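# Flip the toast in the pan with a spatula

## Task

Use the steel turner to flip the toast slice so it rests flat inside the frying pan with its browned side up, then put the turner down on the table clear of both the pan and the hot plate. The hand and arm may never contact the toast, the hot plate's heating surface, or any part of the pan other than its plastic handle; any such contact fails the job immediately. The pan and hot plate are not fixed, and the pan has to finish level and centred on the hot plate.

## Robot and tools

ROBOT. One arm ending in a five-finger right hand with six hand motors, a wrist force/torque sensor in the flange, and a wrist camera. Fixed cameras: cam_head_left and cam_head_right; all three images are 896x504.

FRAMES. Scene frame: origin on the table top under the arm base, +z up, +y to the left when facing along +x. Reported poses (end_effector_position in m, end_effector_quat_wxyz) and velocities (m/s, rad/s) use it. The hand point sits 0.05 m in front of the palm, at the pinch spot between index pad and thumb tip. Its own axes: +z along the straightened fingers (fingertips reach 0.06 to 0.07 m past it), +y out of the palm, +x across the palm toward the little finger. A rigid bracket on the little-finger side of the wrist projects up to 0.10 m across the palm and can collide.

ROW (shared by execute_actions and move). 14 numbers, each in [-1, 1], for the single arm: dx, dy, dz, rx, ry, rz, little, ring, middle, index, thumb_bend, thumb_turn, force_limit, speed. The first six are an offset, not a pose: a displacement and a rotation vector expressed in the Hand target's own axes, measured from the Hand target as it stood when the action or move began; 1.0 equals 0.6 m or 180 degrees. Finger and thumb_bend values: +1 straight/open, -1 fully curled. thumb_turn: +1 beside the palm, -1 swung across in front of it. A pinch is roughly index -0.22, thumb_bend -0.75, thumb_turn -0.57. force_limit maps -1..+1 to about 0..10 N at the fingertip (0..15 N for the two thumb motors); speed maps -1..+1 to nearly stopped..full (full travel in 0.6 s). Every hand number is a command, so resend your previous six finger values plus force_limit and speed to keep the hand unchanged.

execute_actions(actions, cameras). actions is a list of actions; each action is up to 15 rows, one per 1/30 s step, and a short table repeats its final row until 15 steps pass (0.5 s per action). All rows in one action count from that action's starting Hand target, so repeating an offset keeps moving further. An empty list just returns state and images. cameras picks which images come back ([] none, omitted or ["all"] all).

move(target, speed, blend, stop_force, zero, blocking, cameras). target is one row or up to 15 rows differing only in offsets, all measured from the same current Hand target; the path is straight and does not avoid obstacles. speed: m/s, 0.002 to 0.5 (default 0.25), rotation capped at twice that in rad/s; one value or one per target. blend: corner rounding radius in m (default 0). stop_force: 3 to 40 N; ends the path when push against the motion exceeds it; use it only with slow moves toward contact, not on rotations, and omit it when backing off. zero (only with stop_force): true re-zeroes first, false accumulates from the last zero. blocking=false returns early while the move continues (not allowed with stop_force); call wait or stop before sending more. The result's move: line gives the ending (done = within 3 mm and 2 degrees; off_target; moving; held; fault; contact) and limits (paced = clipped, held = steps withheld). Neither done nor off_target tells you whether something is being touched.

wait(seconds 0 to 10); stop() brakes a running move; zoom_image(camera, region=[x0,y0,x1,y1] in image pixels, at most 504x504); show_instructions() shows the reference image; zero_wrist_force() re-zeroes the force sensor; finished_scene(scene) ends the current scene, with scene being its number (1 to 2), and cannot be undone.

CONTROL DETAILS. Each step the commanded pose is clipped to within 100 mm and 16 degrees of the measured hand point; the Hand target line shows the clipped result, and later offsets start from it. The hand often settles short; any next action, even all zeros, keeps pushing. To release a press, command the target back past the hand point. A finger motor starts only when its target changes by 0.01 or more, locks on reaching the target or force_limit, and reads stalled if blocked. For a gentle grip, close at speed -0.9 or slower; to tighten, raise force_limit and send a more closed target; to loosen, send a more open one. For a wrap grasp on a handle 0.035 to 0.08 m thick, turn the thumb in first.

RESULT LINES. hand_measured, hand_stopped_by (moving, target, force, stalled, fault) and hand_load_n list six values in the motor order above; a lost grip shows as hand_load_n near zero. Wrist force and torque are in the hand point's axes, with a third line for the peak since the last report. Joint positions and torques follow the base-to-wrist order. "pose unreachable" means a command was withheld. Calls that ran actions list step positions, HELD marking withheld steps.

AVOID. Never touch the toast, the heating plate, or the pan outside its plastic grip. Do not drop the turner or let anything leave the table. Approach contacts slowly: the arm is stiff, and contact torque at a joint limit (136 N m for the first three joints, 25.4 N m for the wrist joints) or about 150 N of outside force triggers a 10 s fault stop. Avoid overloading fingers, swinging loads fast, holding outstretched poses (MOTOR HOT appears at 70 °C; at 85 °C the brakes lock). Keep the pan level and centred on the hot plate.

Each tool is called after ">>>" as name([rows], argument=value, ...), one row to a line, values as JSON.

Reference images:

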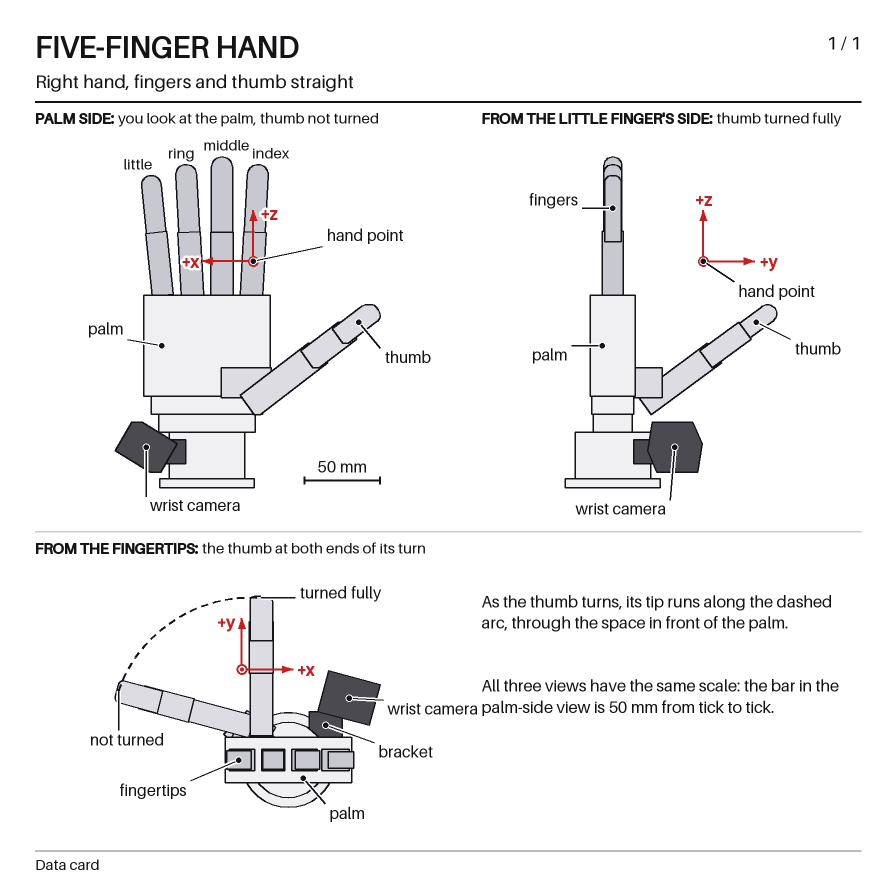

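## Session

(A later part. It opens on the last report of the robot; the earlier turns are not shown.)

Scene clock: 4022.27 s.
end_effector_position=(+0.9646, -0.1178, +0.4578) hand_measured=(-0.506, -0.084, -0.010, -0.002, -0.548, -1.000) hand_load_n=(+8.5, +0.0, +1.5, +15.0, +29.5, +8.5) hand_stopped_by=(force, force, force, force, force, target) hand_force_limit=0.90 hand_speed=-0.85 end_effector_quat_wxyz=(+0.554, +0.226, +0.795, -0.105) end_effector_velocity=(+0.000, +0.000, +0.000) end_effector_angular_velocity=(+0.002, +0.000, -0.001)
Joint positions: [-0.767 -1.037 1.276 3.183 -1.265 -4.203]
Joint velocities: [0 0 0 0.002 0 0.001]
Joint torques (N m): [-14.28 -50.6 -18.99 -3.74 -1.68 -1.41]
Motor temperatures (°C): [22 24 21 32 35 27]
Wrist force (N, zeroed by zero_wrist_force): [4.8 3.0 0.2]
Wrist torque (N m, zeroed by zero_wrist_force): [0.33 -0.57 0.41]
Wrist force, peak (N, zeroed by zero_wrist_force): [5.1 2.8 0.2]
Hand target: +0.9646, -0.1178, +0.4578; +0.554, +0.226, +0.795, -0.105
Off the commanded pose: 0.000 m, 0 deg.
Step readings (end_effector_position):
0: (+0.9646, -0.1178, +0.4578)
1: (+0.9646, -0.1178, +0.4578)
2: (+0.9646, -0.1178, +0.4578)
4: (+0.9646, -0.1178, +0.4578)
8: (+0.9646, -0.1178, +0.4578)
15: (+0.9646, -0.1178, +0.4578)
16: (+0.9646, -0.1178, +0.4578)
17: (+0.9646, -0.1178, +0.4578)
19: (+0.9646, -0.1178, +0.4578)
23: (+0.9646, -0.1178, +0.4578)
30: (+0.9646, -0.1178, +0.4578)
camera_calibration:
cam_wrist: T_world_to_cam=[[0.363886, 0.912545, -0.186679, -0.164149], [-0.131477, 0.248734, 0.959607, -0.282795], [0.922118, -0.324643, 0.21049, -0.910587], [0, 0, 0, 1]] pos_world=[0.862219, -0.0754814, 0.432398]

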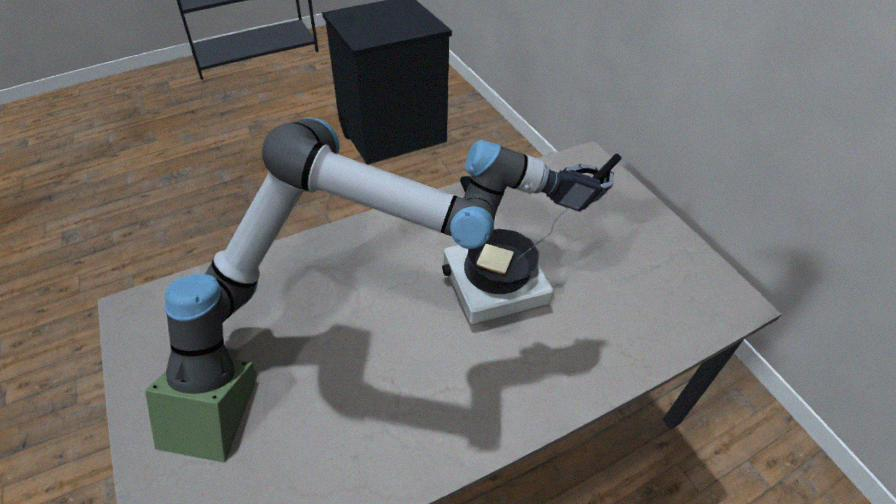

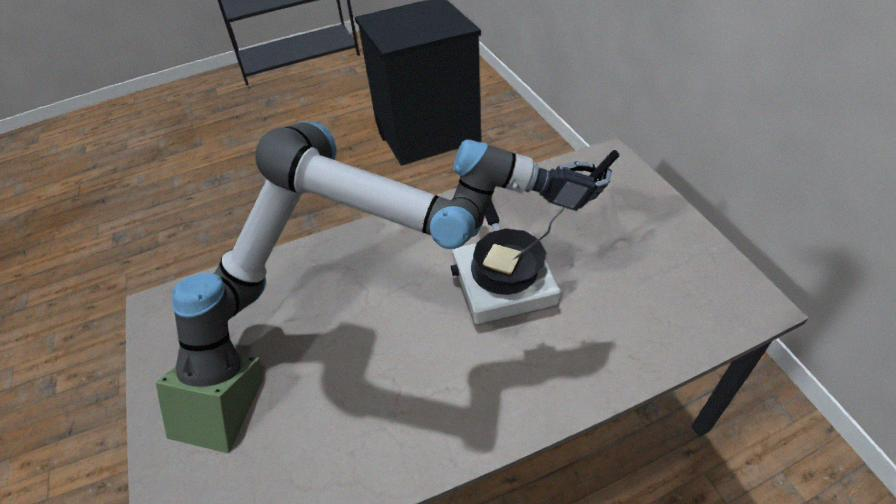

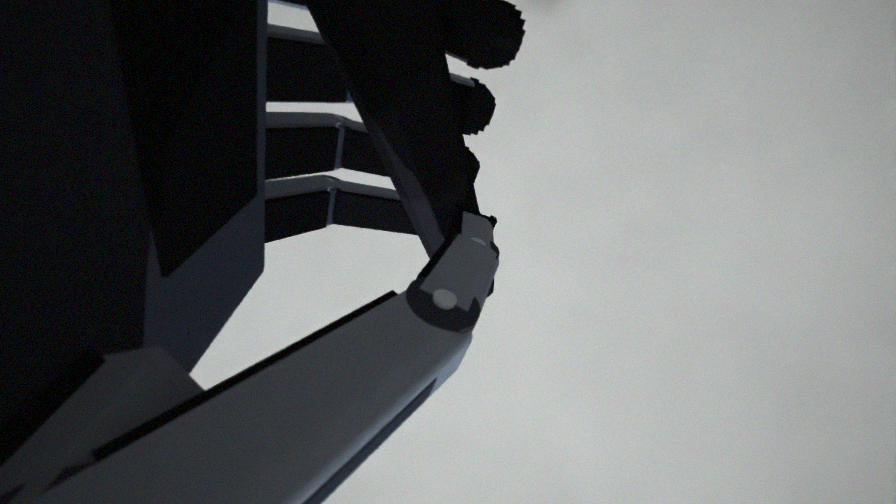

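>>> move(target=[0,0,0,-0.142,-0.02,0.043,-0.75,-0.75,-0.75,-0.75,-1,-1,0.9,-0.85], speed=0.15, cameras=["cam_head_left","cam_head_right"])

>>> zoom_image(camera="cam_head_left", region=[470, 190, 590, 290])

>>> zoom_image(camera="cam_head_right", region=[470, 190, 590, 290])

Scene clock: 4034.77 s.
end_effector_position=(+0.9647, -0.1180, +0.4578) hand_measured=(-0.506, -0.084, -0.010, -0.002, -0.548, -1.000) hand_load_n=(+9.0, +0.0, +1.5, +15.0, +29.5, +8.5) hand_stopped_by=(force, force, force, force, force, target) hand_force_limit=0.90 hand_speed=-0.85 end_effector_quat_wxyz=(+0.620, +0.147, +0.764, +0.103) end_effector_velocity=(+0.000, +0.000, +0.000) end_effector_angular_velocity=(+0.000, +0.000, +0.000)
Joint positions: [-0.843 -0.788 1.101 2.745 -0.873 -3.893]
Joint velocities: [0 0 0 0 0 0]
Joint torques (N m): [-18.1 -50.88 -23.12 -0.48 0.06 0.11]
Motor temperatures (°C): [22 24 21 32 35 27]
Wrist force (N, zeroed by zero_wrist_force): [4.9 1.9 -0.3]
Wrist torque (N m, zeroed by zero_wrist_force): [0.25 -0.49 0.30]
Wrist force, peak (N, zeroed by zero_wrist_force): [5.2 3.0 -0.2]
Hand target: +0.9647, -0.1178, +0.4578; +0.620, +0.147, +0.764, +0.103
Off the commanded pose: 0.000 m, 0 deg.
move: done
Images, in order (width x height): cam_head_left 896x504, cam_head_right 896x504.

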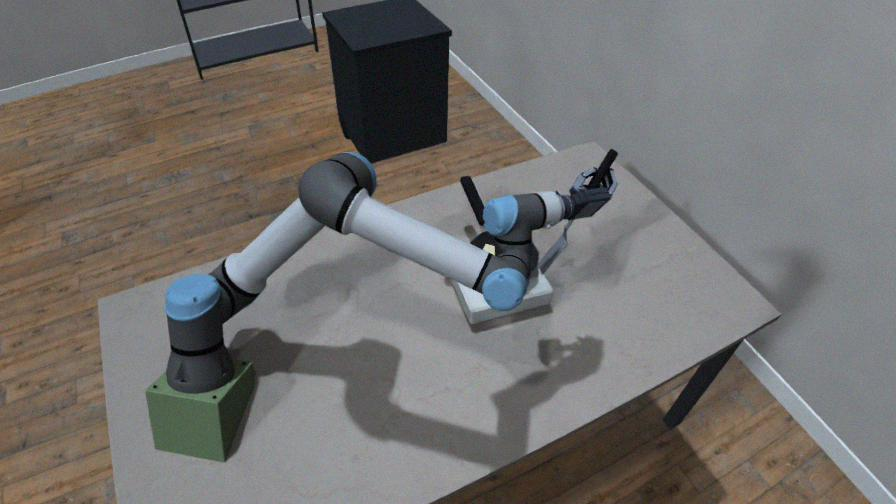

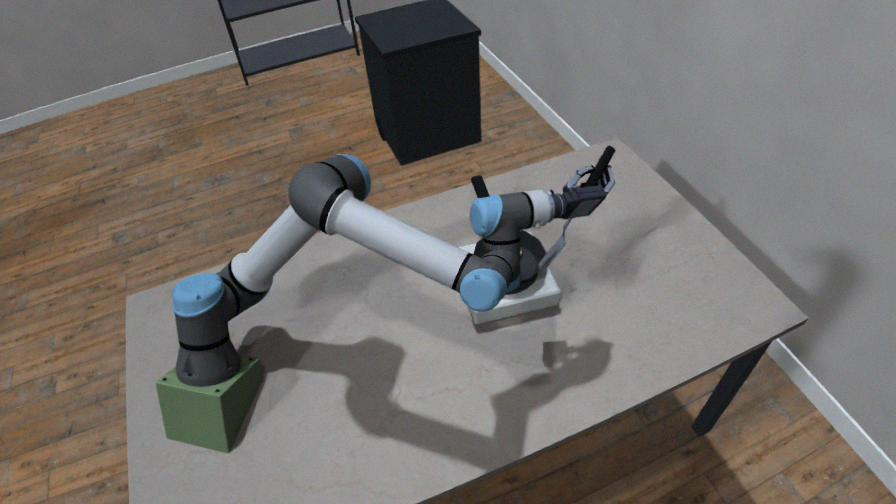

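Scaled by 4.200.

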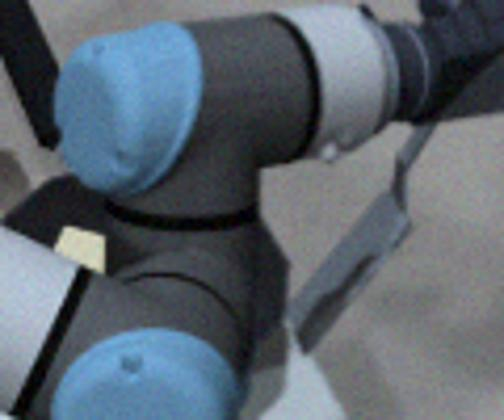

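Scaled by 4.200.

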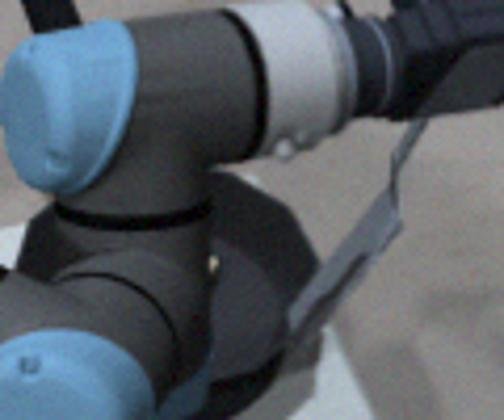

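>>> move(target=[0,0,0,-0.069,0.05,0.055,-0.75,-0.75,-0.75,-0.75,-1,-1,0.9,-0.85], speed=0.15, cameras=["cam_head_left","cam_head_right"])

>>> zoom_image(camera="cam_head_left", region=[480, 190, 600, 290])

>>> zoom_image(camera="cam_head_right", region=[480, 190, 600, 290])

Scene clock: 4063.63 s.
end_effector_position=(+0.9647, -0.1179, +0.4578) hand_measured=(-0.506, -0.084, -0.010, -0.002, -0.548, -1.000) hand_load_n=(+9.0, +0.0, +1.5, +14.5, +29.5, +8.0) hand_stopped_by=(force, force, force, force, force, target) hand_force_limit=0.90 hand_speed=-0.85 end_effector_quat_wxyz=(+0.560, +0.136, +0.779, +0.249) end_effector_velocity=(+0.000, +0.000, +0.000) end_effector_angular_velocity=(+0.002, +0.001, +0.001)
Joint positions: [-0.884 -0.625 0.837 2.707 -0.579 -3.611]
Joint velocities: [0 0 -0.002 0.001 0.002 0.003]
Joint torques (N m): [-19.41 -58.49 -25.14 2.48 0.58 1]
Motor temperatures (°C): [22 24 21 32 34 27]
Wrist force (N, zeroed by zero_wrist_force): [5.0 1.5 0.2]
Wrist torque (N m, zeroed by zero_wrist_force): [0.24 -0.58 0.28]
Wrist force, peak (N, zeroed by zero_wrist_force): [5.6 1.5 0.2]
Hand target: +0.9647, -0.1178, +0.4578; +0.560, +0.136, +0.779, +0.249
Off the commanded pose: 0.000 m, 0 deg.
move: done
Images, in order (width x height): cam_head_left 896x504, cam_head_right 896x504.

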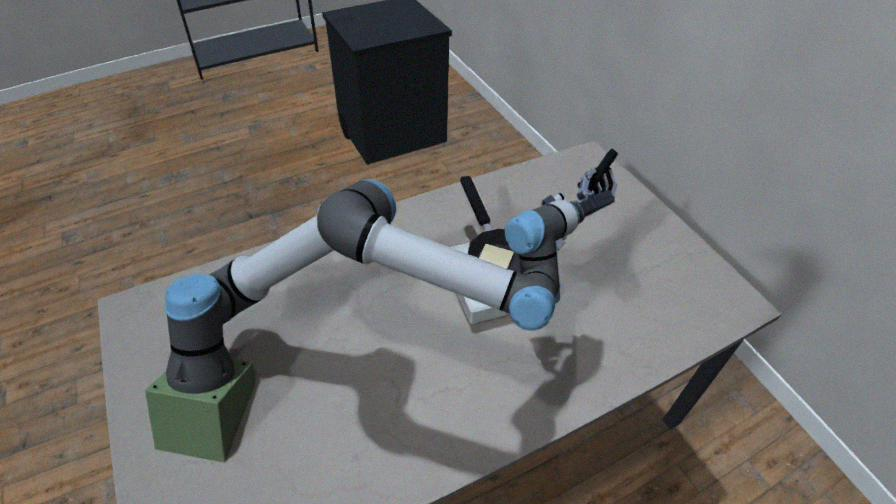

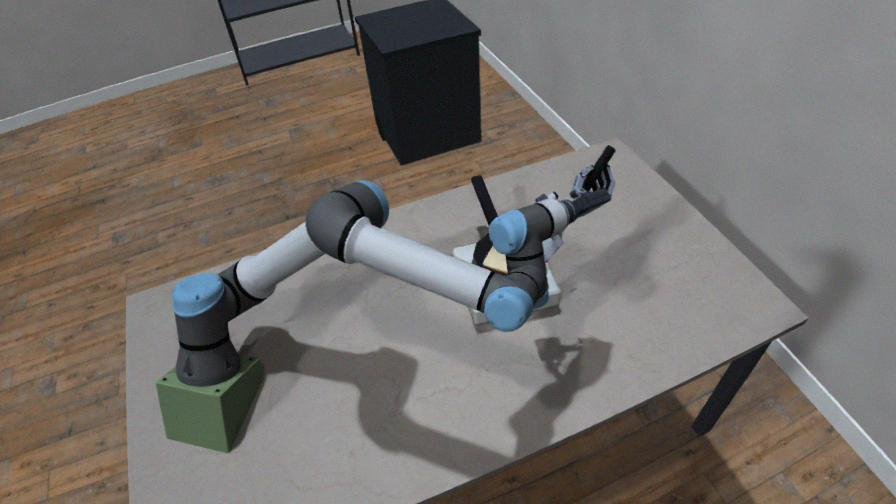

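Scaled by 4.200.

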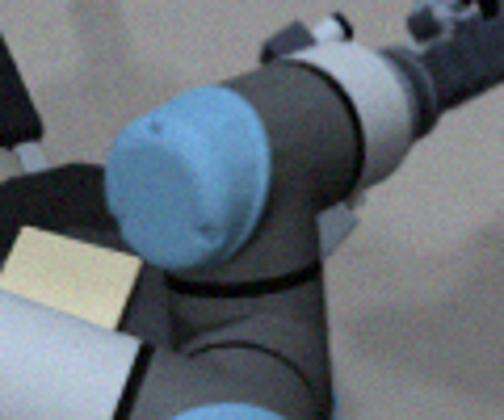

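Scaled by 4.200.

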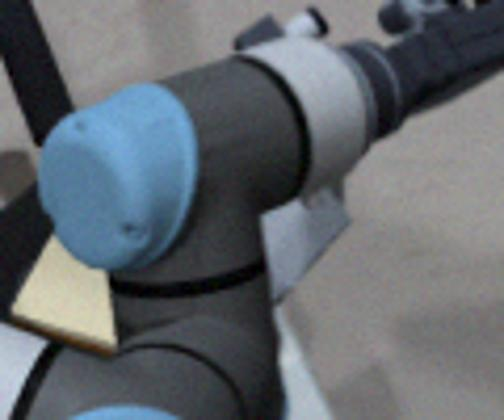

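>>> execute_actions(actions=[])

Scene clock: 4081.60 s.
end_effector_position=(+0.9647, -0.1178, +0.4578) hand_measured=(-0.506, -0.084, -0.010, -0.002, -0.548, -1.000) hand_load_n=(+8.5, +0.0, +1.0, +15.0, +29.5, +8.0) hand_stopped_by=(force, force, force, force, force, target) hand_force_limit=0.90 hand_speed=-0.85 end_effector_quat_wxyz=(+0.560, +0.136, +0.779, +0.249) end_effector_velocity=(+0.000, +0.000, +0.000) end_effector_angular_velocity=(+0.002, +0.002, +0.000)
Joint positions: [-0.884 -0.626 0.837 2.707 -0.579 -3.61]
Joint velocities: [0 0 0.001 0.001 0.001 0.001]
Joint torques (N m): [-21.62 -60.75 -13.23 -1.07 -1.69 2.15]
Motor temperatures (°C): [22 24 21 32 34 27]
Wrist force (N, zeroed by zero_wrist_force): [5.2 1.4 0.3]
Wrist torque (N m, zeroed by zero_wrist_force): [0.21 -0.61 0.28]
Wrist force, peak (N, zeroed by zero_wrist_force): [5.5 1.5 0.5]
Hand target: +0.9647, -0.1178, +0.4578; +0.560, +0.136, +0.779, +0.249
Off the commanded pose: 0.000 m, 0 deg.
camera_calibration:
cam_wrist: T_world_to_cam=[[-0.171398, 0.942853, 0.285745, 0.139482], [-0.278467, -0.324573, 0.90394, -0.183059], [0.945028, 0.0753627, 0.318185, -0.934898], [0, 0, 0, 1]] pos_world=[0.856436, -0.12047, 0.423089]

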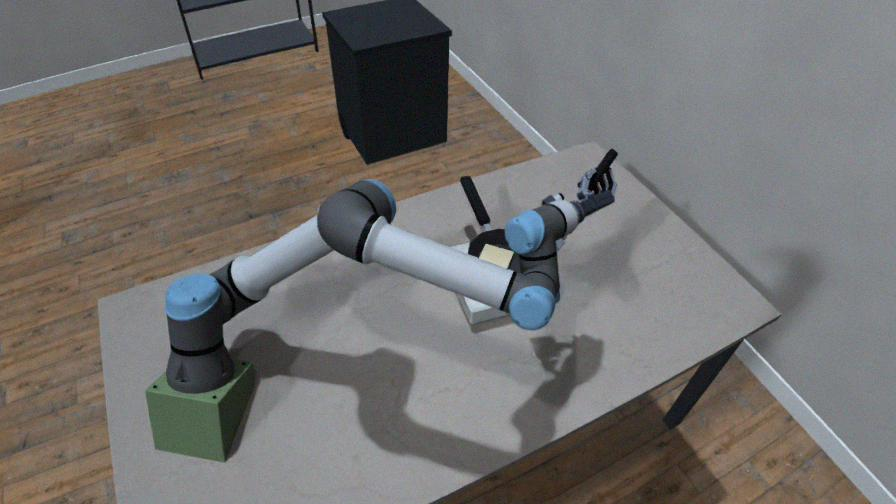

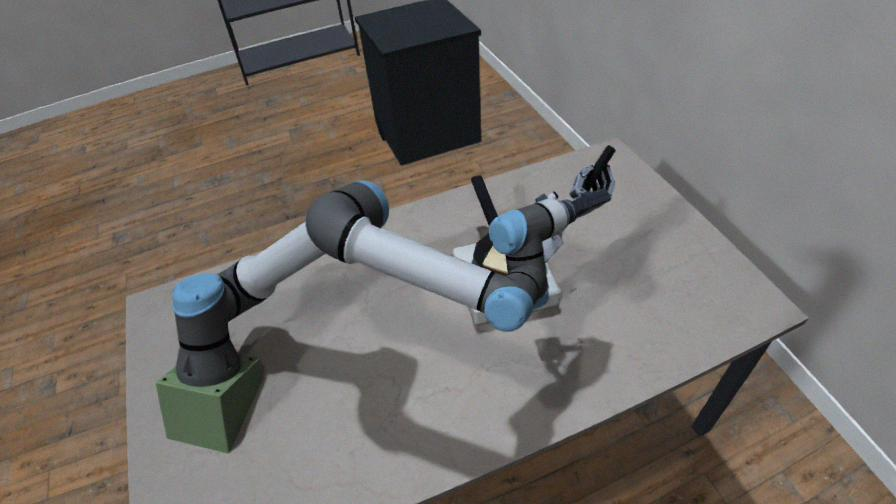

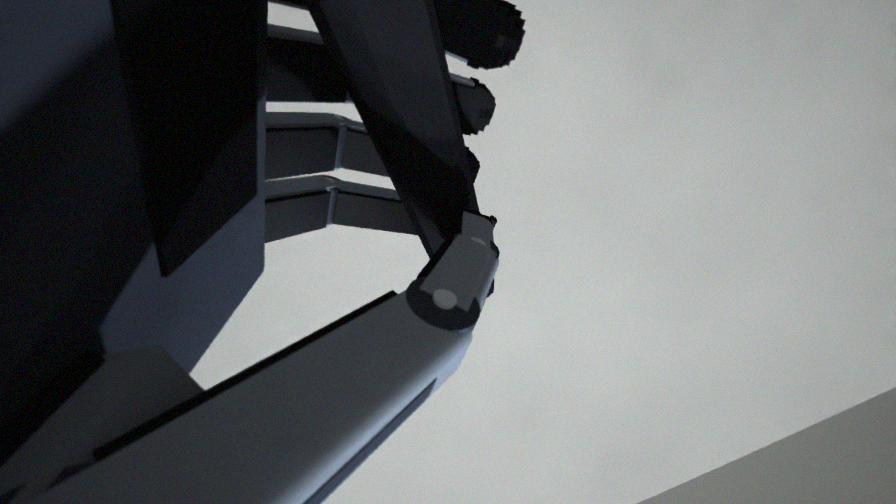

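>>> move(target=[-0.020,0.021,0.003,0.121,-0.0804,0.0369,-0.75,-0.75,-0.75,-0.75,-1,-1,0.9,-0.85], speed=0.12)

>>> zoom_image(camera="cam_head_left", region=[420, 140, 670, 340])

>>> zoom_image(camera="cam_head_right", region=[420, 140, 670, 340])

Scene clock: 4093.77 s.
end_effector_position=(+0.9696, -0.1126, +0.4739) hand_measured=(-0.506, -0.084, -0.010, -0.002, -0.548, -1.000) hand_load_n=(+8.5, +0.0, +1.5, +15.0, +30.0, +8.0) hand_stopped_by=(force, force, force, force, force, target) hand_force_limit=0.90 hand_speed=-0.85 end_effector_quat_wxyz=(+0.602, +0.314, +0.726, +0.111) end_effector_velocity=(+0.000, -0.001, +0.001) end_effector_angular_velocity=(-0.002, -0.001, -0.001)
Joint positions: [-0.779 -0.933 1.236 2.902 -1.093 -3.695]
Joint velocities: [-0.001 0 0 -0.002 -0.001 -0.001]
Joint torques (N m): [-28.53 -32.95 -25 -3.16 -1.44 -0.16]
Motor temperatures (°C): [22 24 21 32 34 27]
Wrist force (N, zeroed by zero_wrist_force): [5.1 2.1 -0.3]
Wrist torque (N m, zeroed by zero_wrist_force): [0.34 -0.54 0.27]
Wrist force, peak (N, zeroed by zero_wrist_force): [5.5 1.7 0.4]
Hand target: +0.9696, -0.1127, +0.4738; +0.602, +0.314, +0.726, +0.111
Off the commanded pose: 0.000 m, 0 deg.
move: done
camera_calibration:
cam_wrist: T_world_to_cam=[[0.275518, 0.918454, 0.283783, -0.304302], [-0.392904, -0.161833, 0.905227, -0.0658319], [0.877335, -0.360906, 0.316277, -0.927607], [0, 0, 0, 1]] pos_world=[0.871797, -0.0659452, 0.439329]

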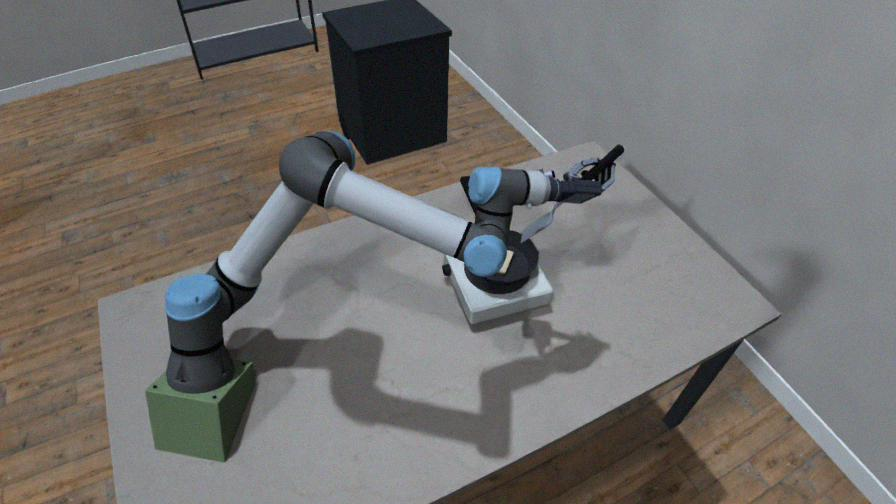

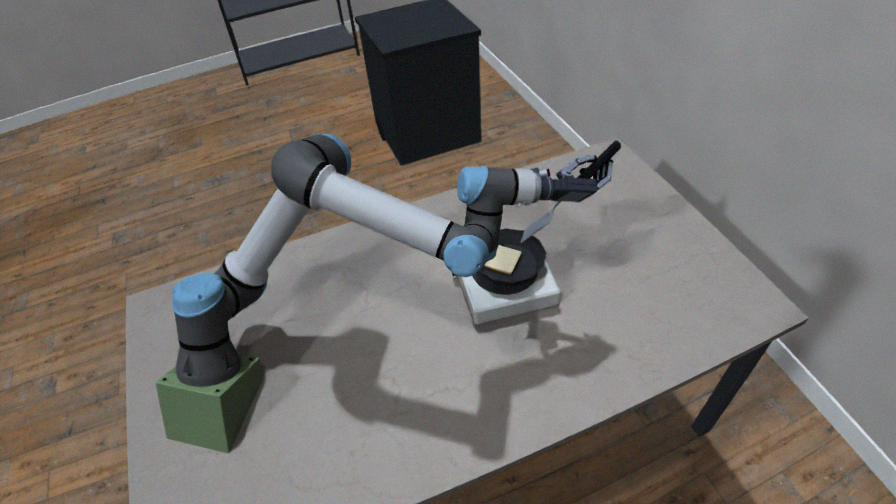

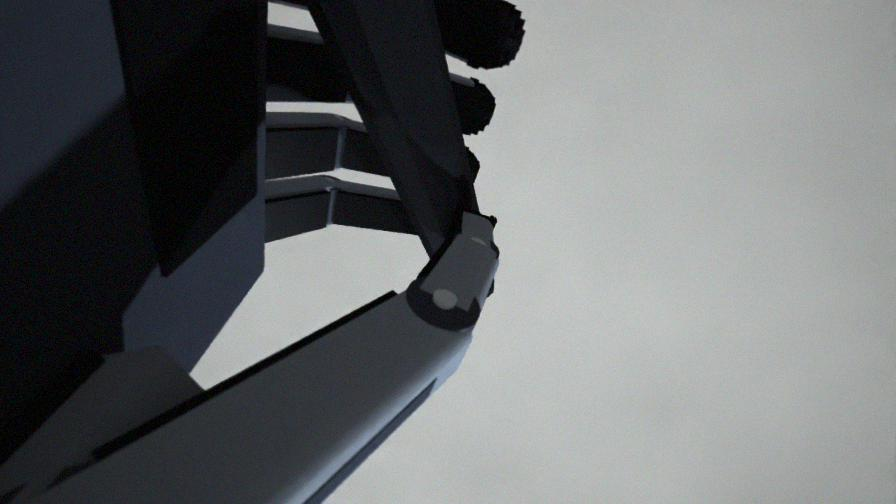

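Scaled by 2.016.

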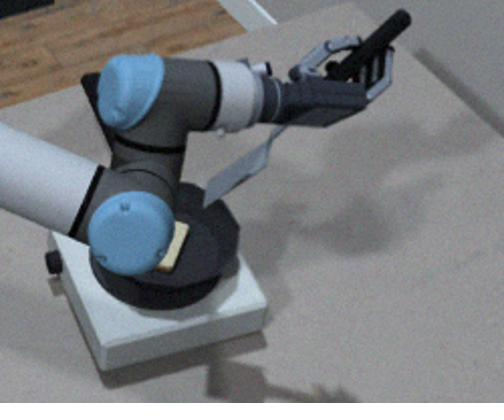

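Scaled by 2.016.

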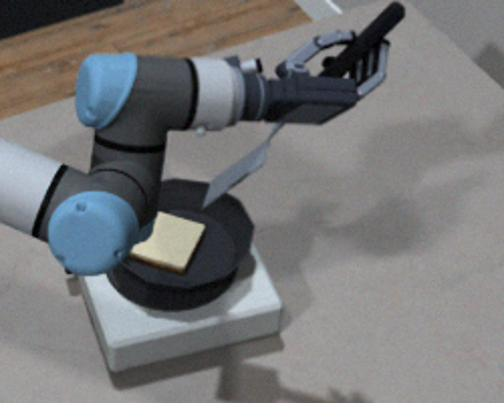

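>>> zoom_image(camera="cam_head_left", region=[510, 190, 570, 250])

>>> zoom_image(camera="cam_head_right", region=[510, 190, 570, 250])

Scaled by 8.400.

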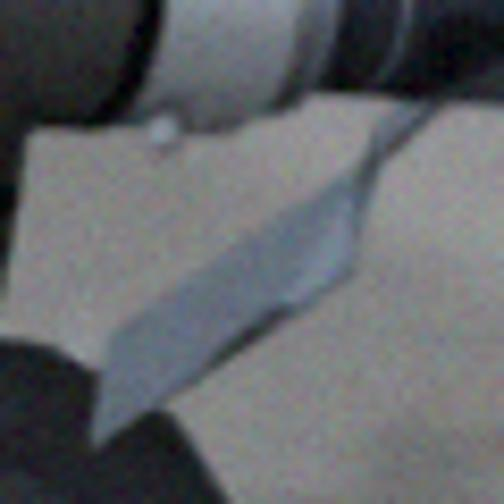

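Scaled by 8.400.

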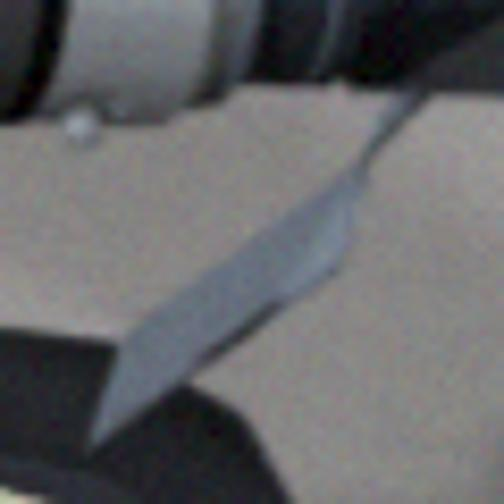

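>>> move(target=[0.0075,-0.144,0.0855,0.0575,0.128,0.0902,-0.75,-0.75,-0.75,-0.75,-1,-1,0.9,-0.85], speed=0.12)

>>> zoom_image(camera="cam_head_left", region=[480, 170, 580, 270])

>>> zoom_image(camera="cam_head_right", region=[480, 170, 580, 270])

Scene clock: 4115.53 s.
end_effector_position=(+0.9897, -0.1885, +0.4107) hand_measured=(-0.506, -0.084, -0.010, -0.002, -0.548, -1.000) hand_load_n=(+9.0, +0.0, +1.5, +14.5, +29.5, +8.0) hand_stopped_by=(force, force, force, force, force, target) hand_force_limit=0.90 hand_speed=-0.85 end_effector_quat_wxyz=(+0.393, +0.436, +0.787, +0.189) end_effector_velocity=(+0.000, +0.000, +0.001) end_effector_angular_velocity=(-0.001, -0.001, +0.000)
Joint positions: [-0.867 -0.855 1.06 3.481 -0.76 -3.723]
Joint velocities: [0 -0.001 -0.001 0 -0.001 0]
Joint torques (N m): [-17.43 -58.96 -18.9 -0.55 0.15 2.3]
Motor temperatures (°C): [22 24 21 32 34 27]
Wrist force (N, zeroed by zero_wrist_force): [3.4 1.6 0.9]
Wrist torque (N m, zeroed by zero_wrist_force): [0.16 -0.51 0.16]
Wrist force, peak (N, zeroed by zero_wrist_force): [5.3 1.8 -0.4]
Hand target: +0.9897, -0.1884, +0.4107; +0.393, +0.436, +0.787, +0.189
Off the commanded pose: 0.000 m, 0 deg.
move: done
camera_calibration:
cam_wrist: T_world_to_cam=[[0.41686, 0.767688, 0.486706, -0.47385], [-0.0696002, -0.506917, 0.85918, -0.379166], [0.906302, -0.392033, -0.157882, -0.792497], [0, 0, 0, 1]] pos_world=[0.889381, -0.139121, 0.431277]

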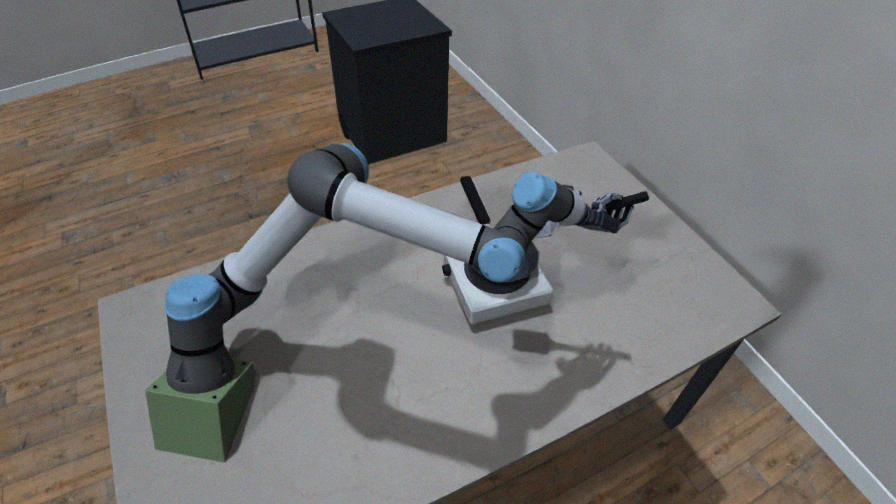

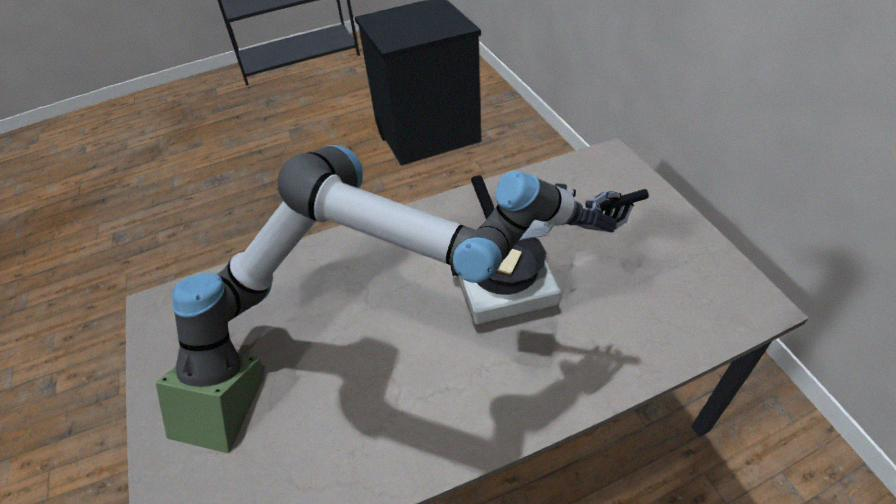

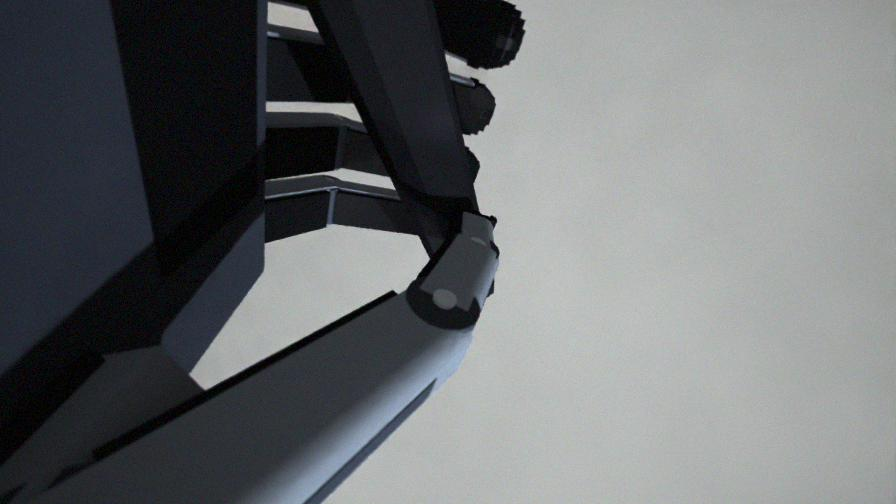

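Scaled by 5.040.

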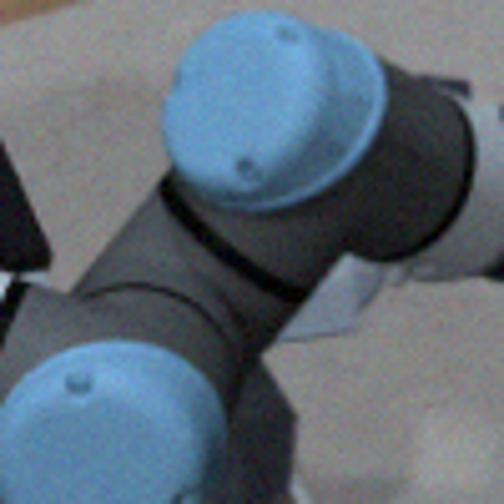

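Scaled by 5.040.

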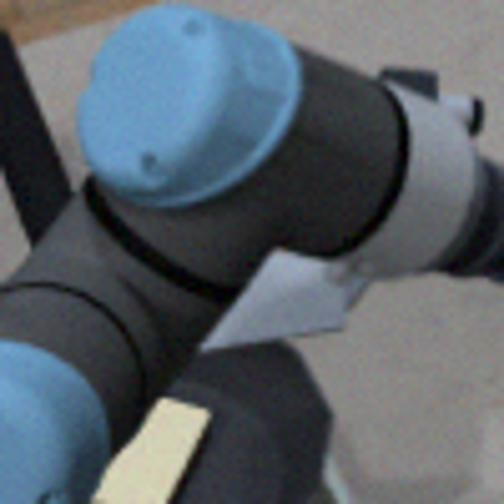

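>>> move(target=[0.196,0.230,-0.330,-0.115,-0.256,-0.1803,-0.75,-0.75,-0.75,-0.75,-1,-1,0.9,-0.85], speed=0.15)

>>> zoom_image(camera="cam_head_left", region=[480, 170, 580, 270])

>>> zoom_image(camera="cam_head_right", region=[480, 170, 580, 270])

Scene clock: 4135.80 s.
end_effector_position=(+0.8725, -0.0055, +0.5685) hand_measured=(-0.506, -0.084, -0.010, -0.002, -0.548, -1.000) hand_load_n=(+8.0, +0.0, +1.5, +15.0, +29.5, +8.5) hand_stopped_by=(force, force, force, force, force, target) hand_force_limit=0.90 hand_speed=-0.85 end_effector_quat_wxyz=(+0.769, +0.170, +0.616, +0.025) end_effector_velocity=(+0.000, +0.000, +0.000) end_effector_angular_velocity=(+0.001, +0.001, +0.000)
Joint positions: [-0.734 -1.112 1.478 2.436 -1.36 -3.851]
Joint velocities: [0 0.001 -0.001 0.001 0 0.001]
Joint torques (N m): [-26.43 -29.53 -25.05 0.03 -0.57 1.83]
Motor temperatures (°C): [22 24 21 32 34 27]
Wrist force (N, zeroed by zero_wrist_force): [5.0 2.5 -1.8]
Wrist torque (N m, zeroed by zero_wrist_force): [0.40 -0.38 0.39]
Wrist force, peak (N, zeroed by zero_wrist_force): [5.4 2.1 -1.8]
Hand target: +0.8725, -0.0056, +0.5684; +0.769, +0.170, +0.616, +0.025
Off the commanded pose: 0.000 m, 0 deg.
move: done
camera_calibration:
cam_wrist: T_world_to_cam=[[0.223094, 0.974785, 0.00477134, -0.198105], [-0.688715, 0.154155, 0.708455, 0.199379], [0.689856, -0.161338, 0.70574, -0.890405], [0, 0, 0, 1]] pos_world=[0.795763, 0.0187191, 0.488089]

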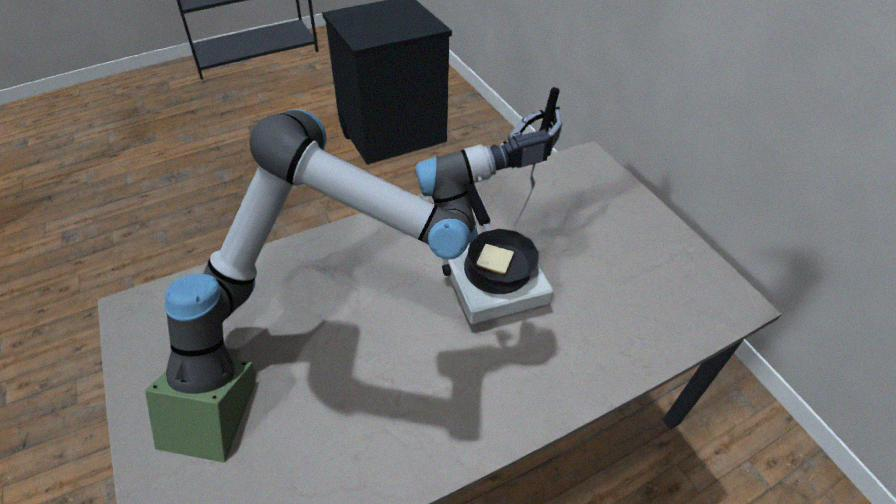

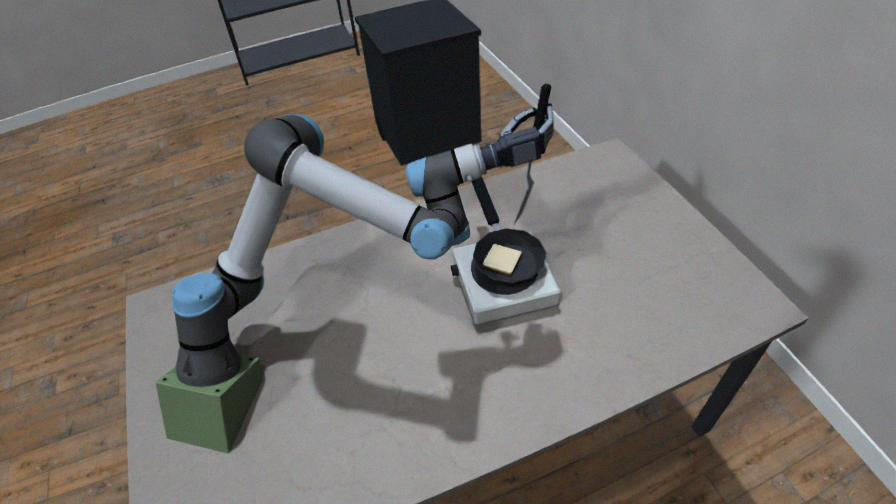

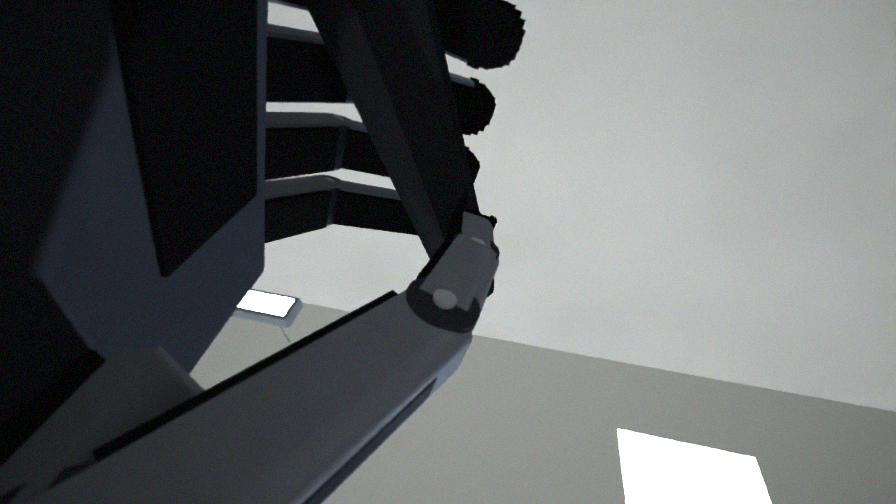

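Scaled by 5.040.

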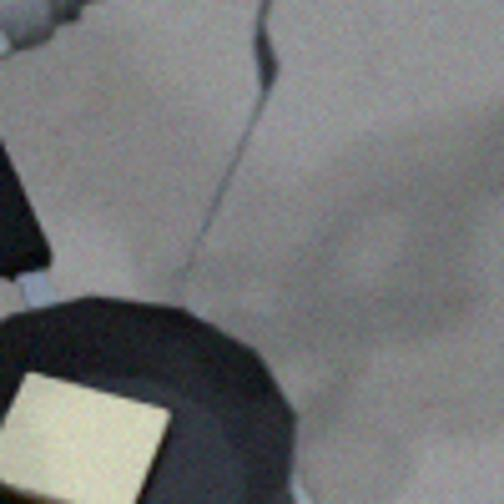

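Scaled by 5.040.

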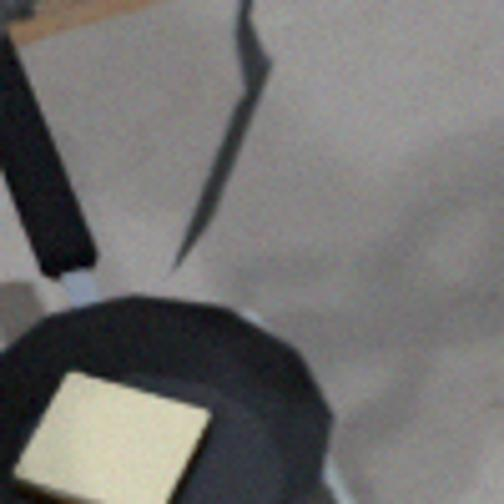

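>>> move(target=[0.283,-0.230,0.129,0.087,0.0748,0.1438,-0.75,-0.75,-0.75,-0.75,-1,-1,0.9,-0.85], speed=0.12)

>>> zoom_image(camera="cam_head_left", region=[460, 180, 560, 280])

>>> zoom_image(camera="cam_head_right", region=[460, 180, 560, 280])

Scene clock: 4168.87 s.
end_effector_position=(+0.9639, -0.1110, +0.3828) hand_measured=(-0.506, -0.084, -0.010, -0.002, -0.548, -1.000) hand_load_n=(+8.5, +0.0, +1.5, +14.5, +29.5, +8.0) hand_stopped_by=(force, force, force, force, force, target) hand_force_limit=0.90 hand_speed=-0.85 end_effector_quat_wxyz=(+0.637, +0.401, +0.645, +0.132) end_effector_velocity=(-0.001, +0.000, +0.003) end_effector_angular_velocity=(-0.005, -0.004, +0.000)
Joint positions: [-0.634 -0.839 1.318 2.684 -1.392 -3.48]
Joint velocities: [-0.002 -0.003 0.002 -0.004 -0.002 -0.003]
Joint torques (N m): [-29.67 -59.86 -13.45 -3.89 -1.96 -2.29]
Motor temperatures (°C): [22 24 21 32 34 27]
Wrist force (N, zeroed by zero_wrist_force): [4.1 0.9 -0.6]
Wrist torque (N m, zeroed by zero_wrist_force): [0.17 -0.42 0.20]
Wrist force, peak (N, zeroed by zero_wrist_force): [5.3 2.7 -1.9]
Hand target: +0.9638, -0.1111, +0.3830; +0.637, +0.401, +0.645, +0.132
Off the commanded pose: 0.000 m, 0 deg.
move: done
camera_calibration:
cam_wrist: T_world_to_cam=[[0.362446, 0.818977, 0.44487, -0.434859], [-0.546114, -0.200176, 0.813443, 0.193157], [0.755244, -0.537779, 0.374702, -0.817575], [0, 0, 0, 1]] pos_world=[0.880567, -0.0448692, 0.34268]

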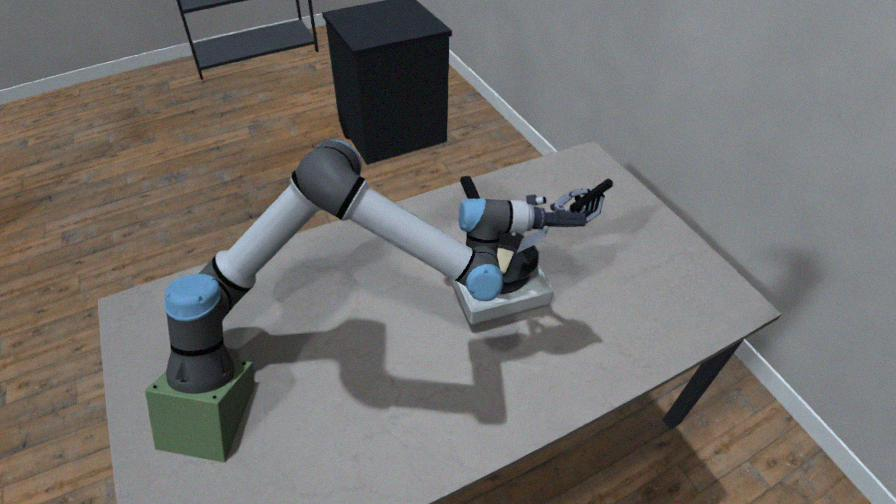

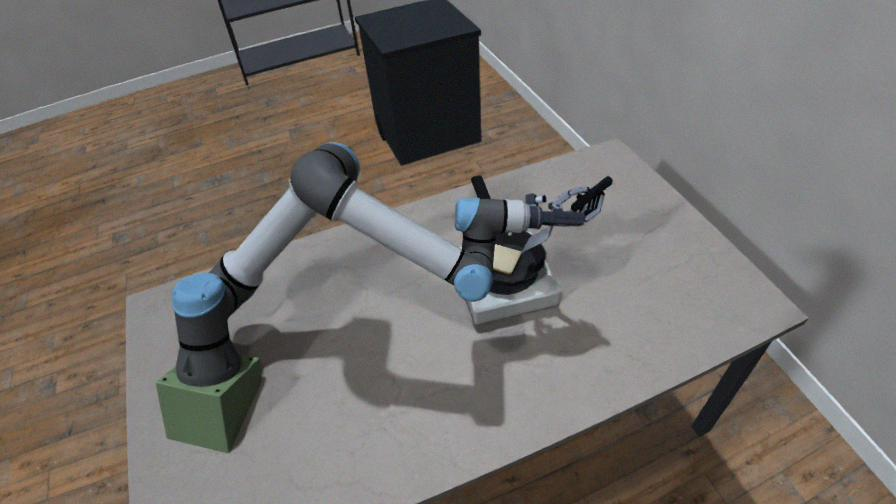

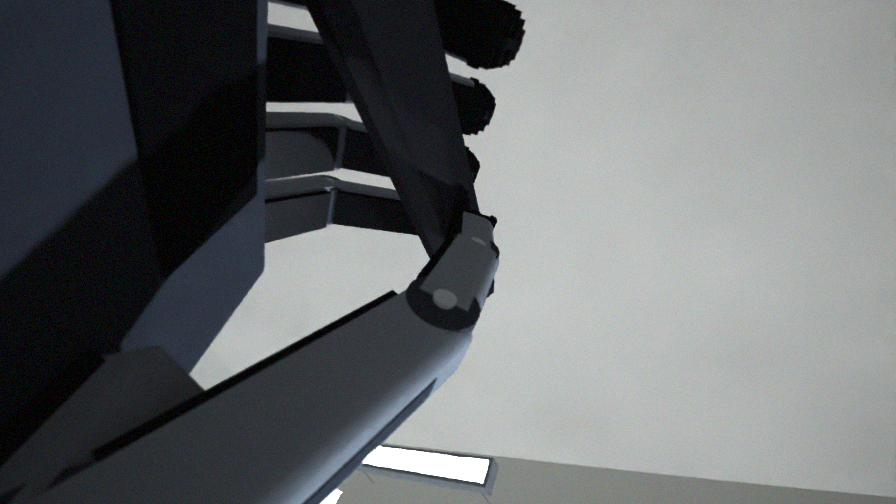

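Scaled by 5.040.

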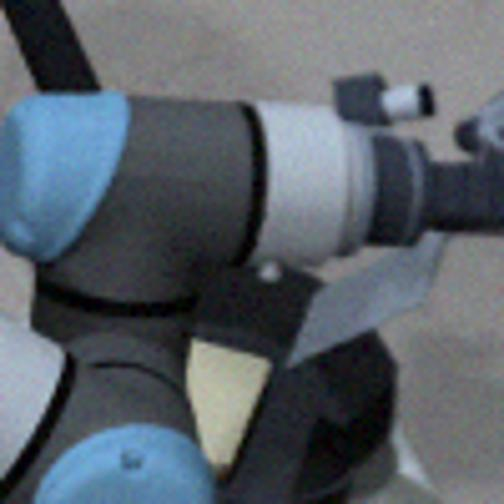

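Scaled by 5.040.

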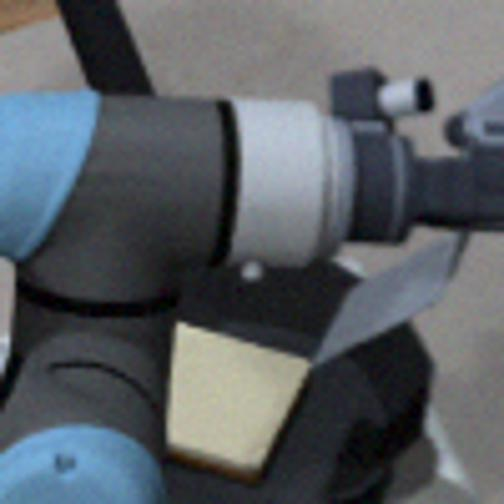

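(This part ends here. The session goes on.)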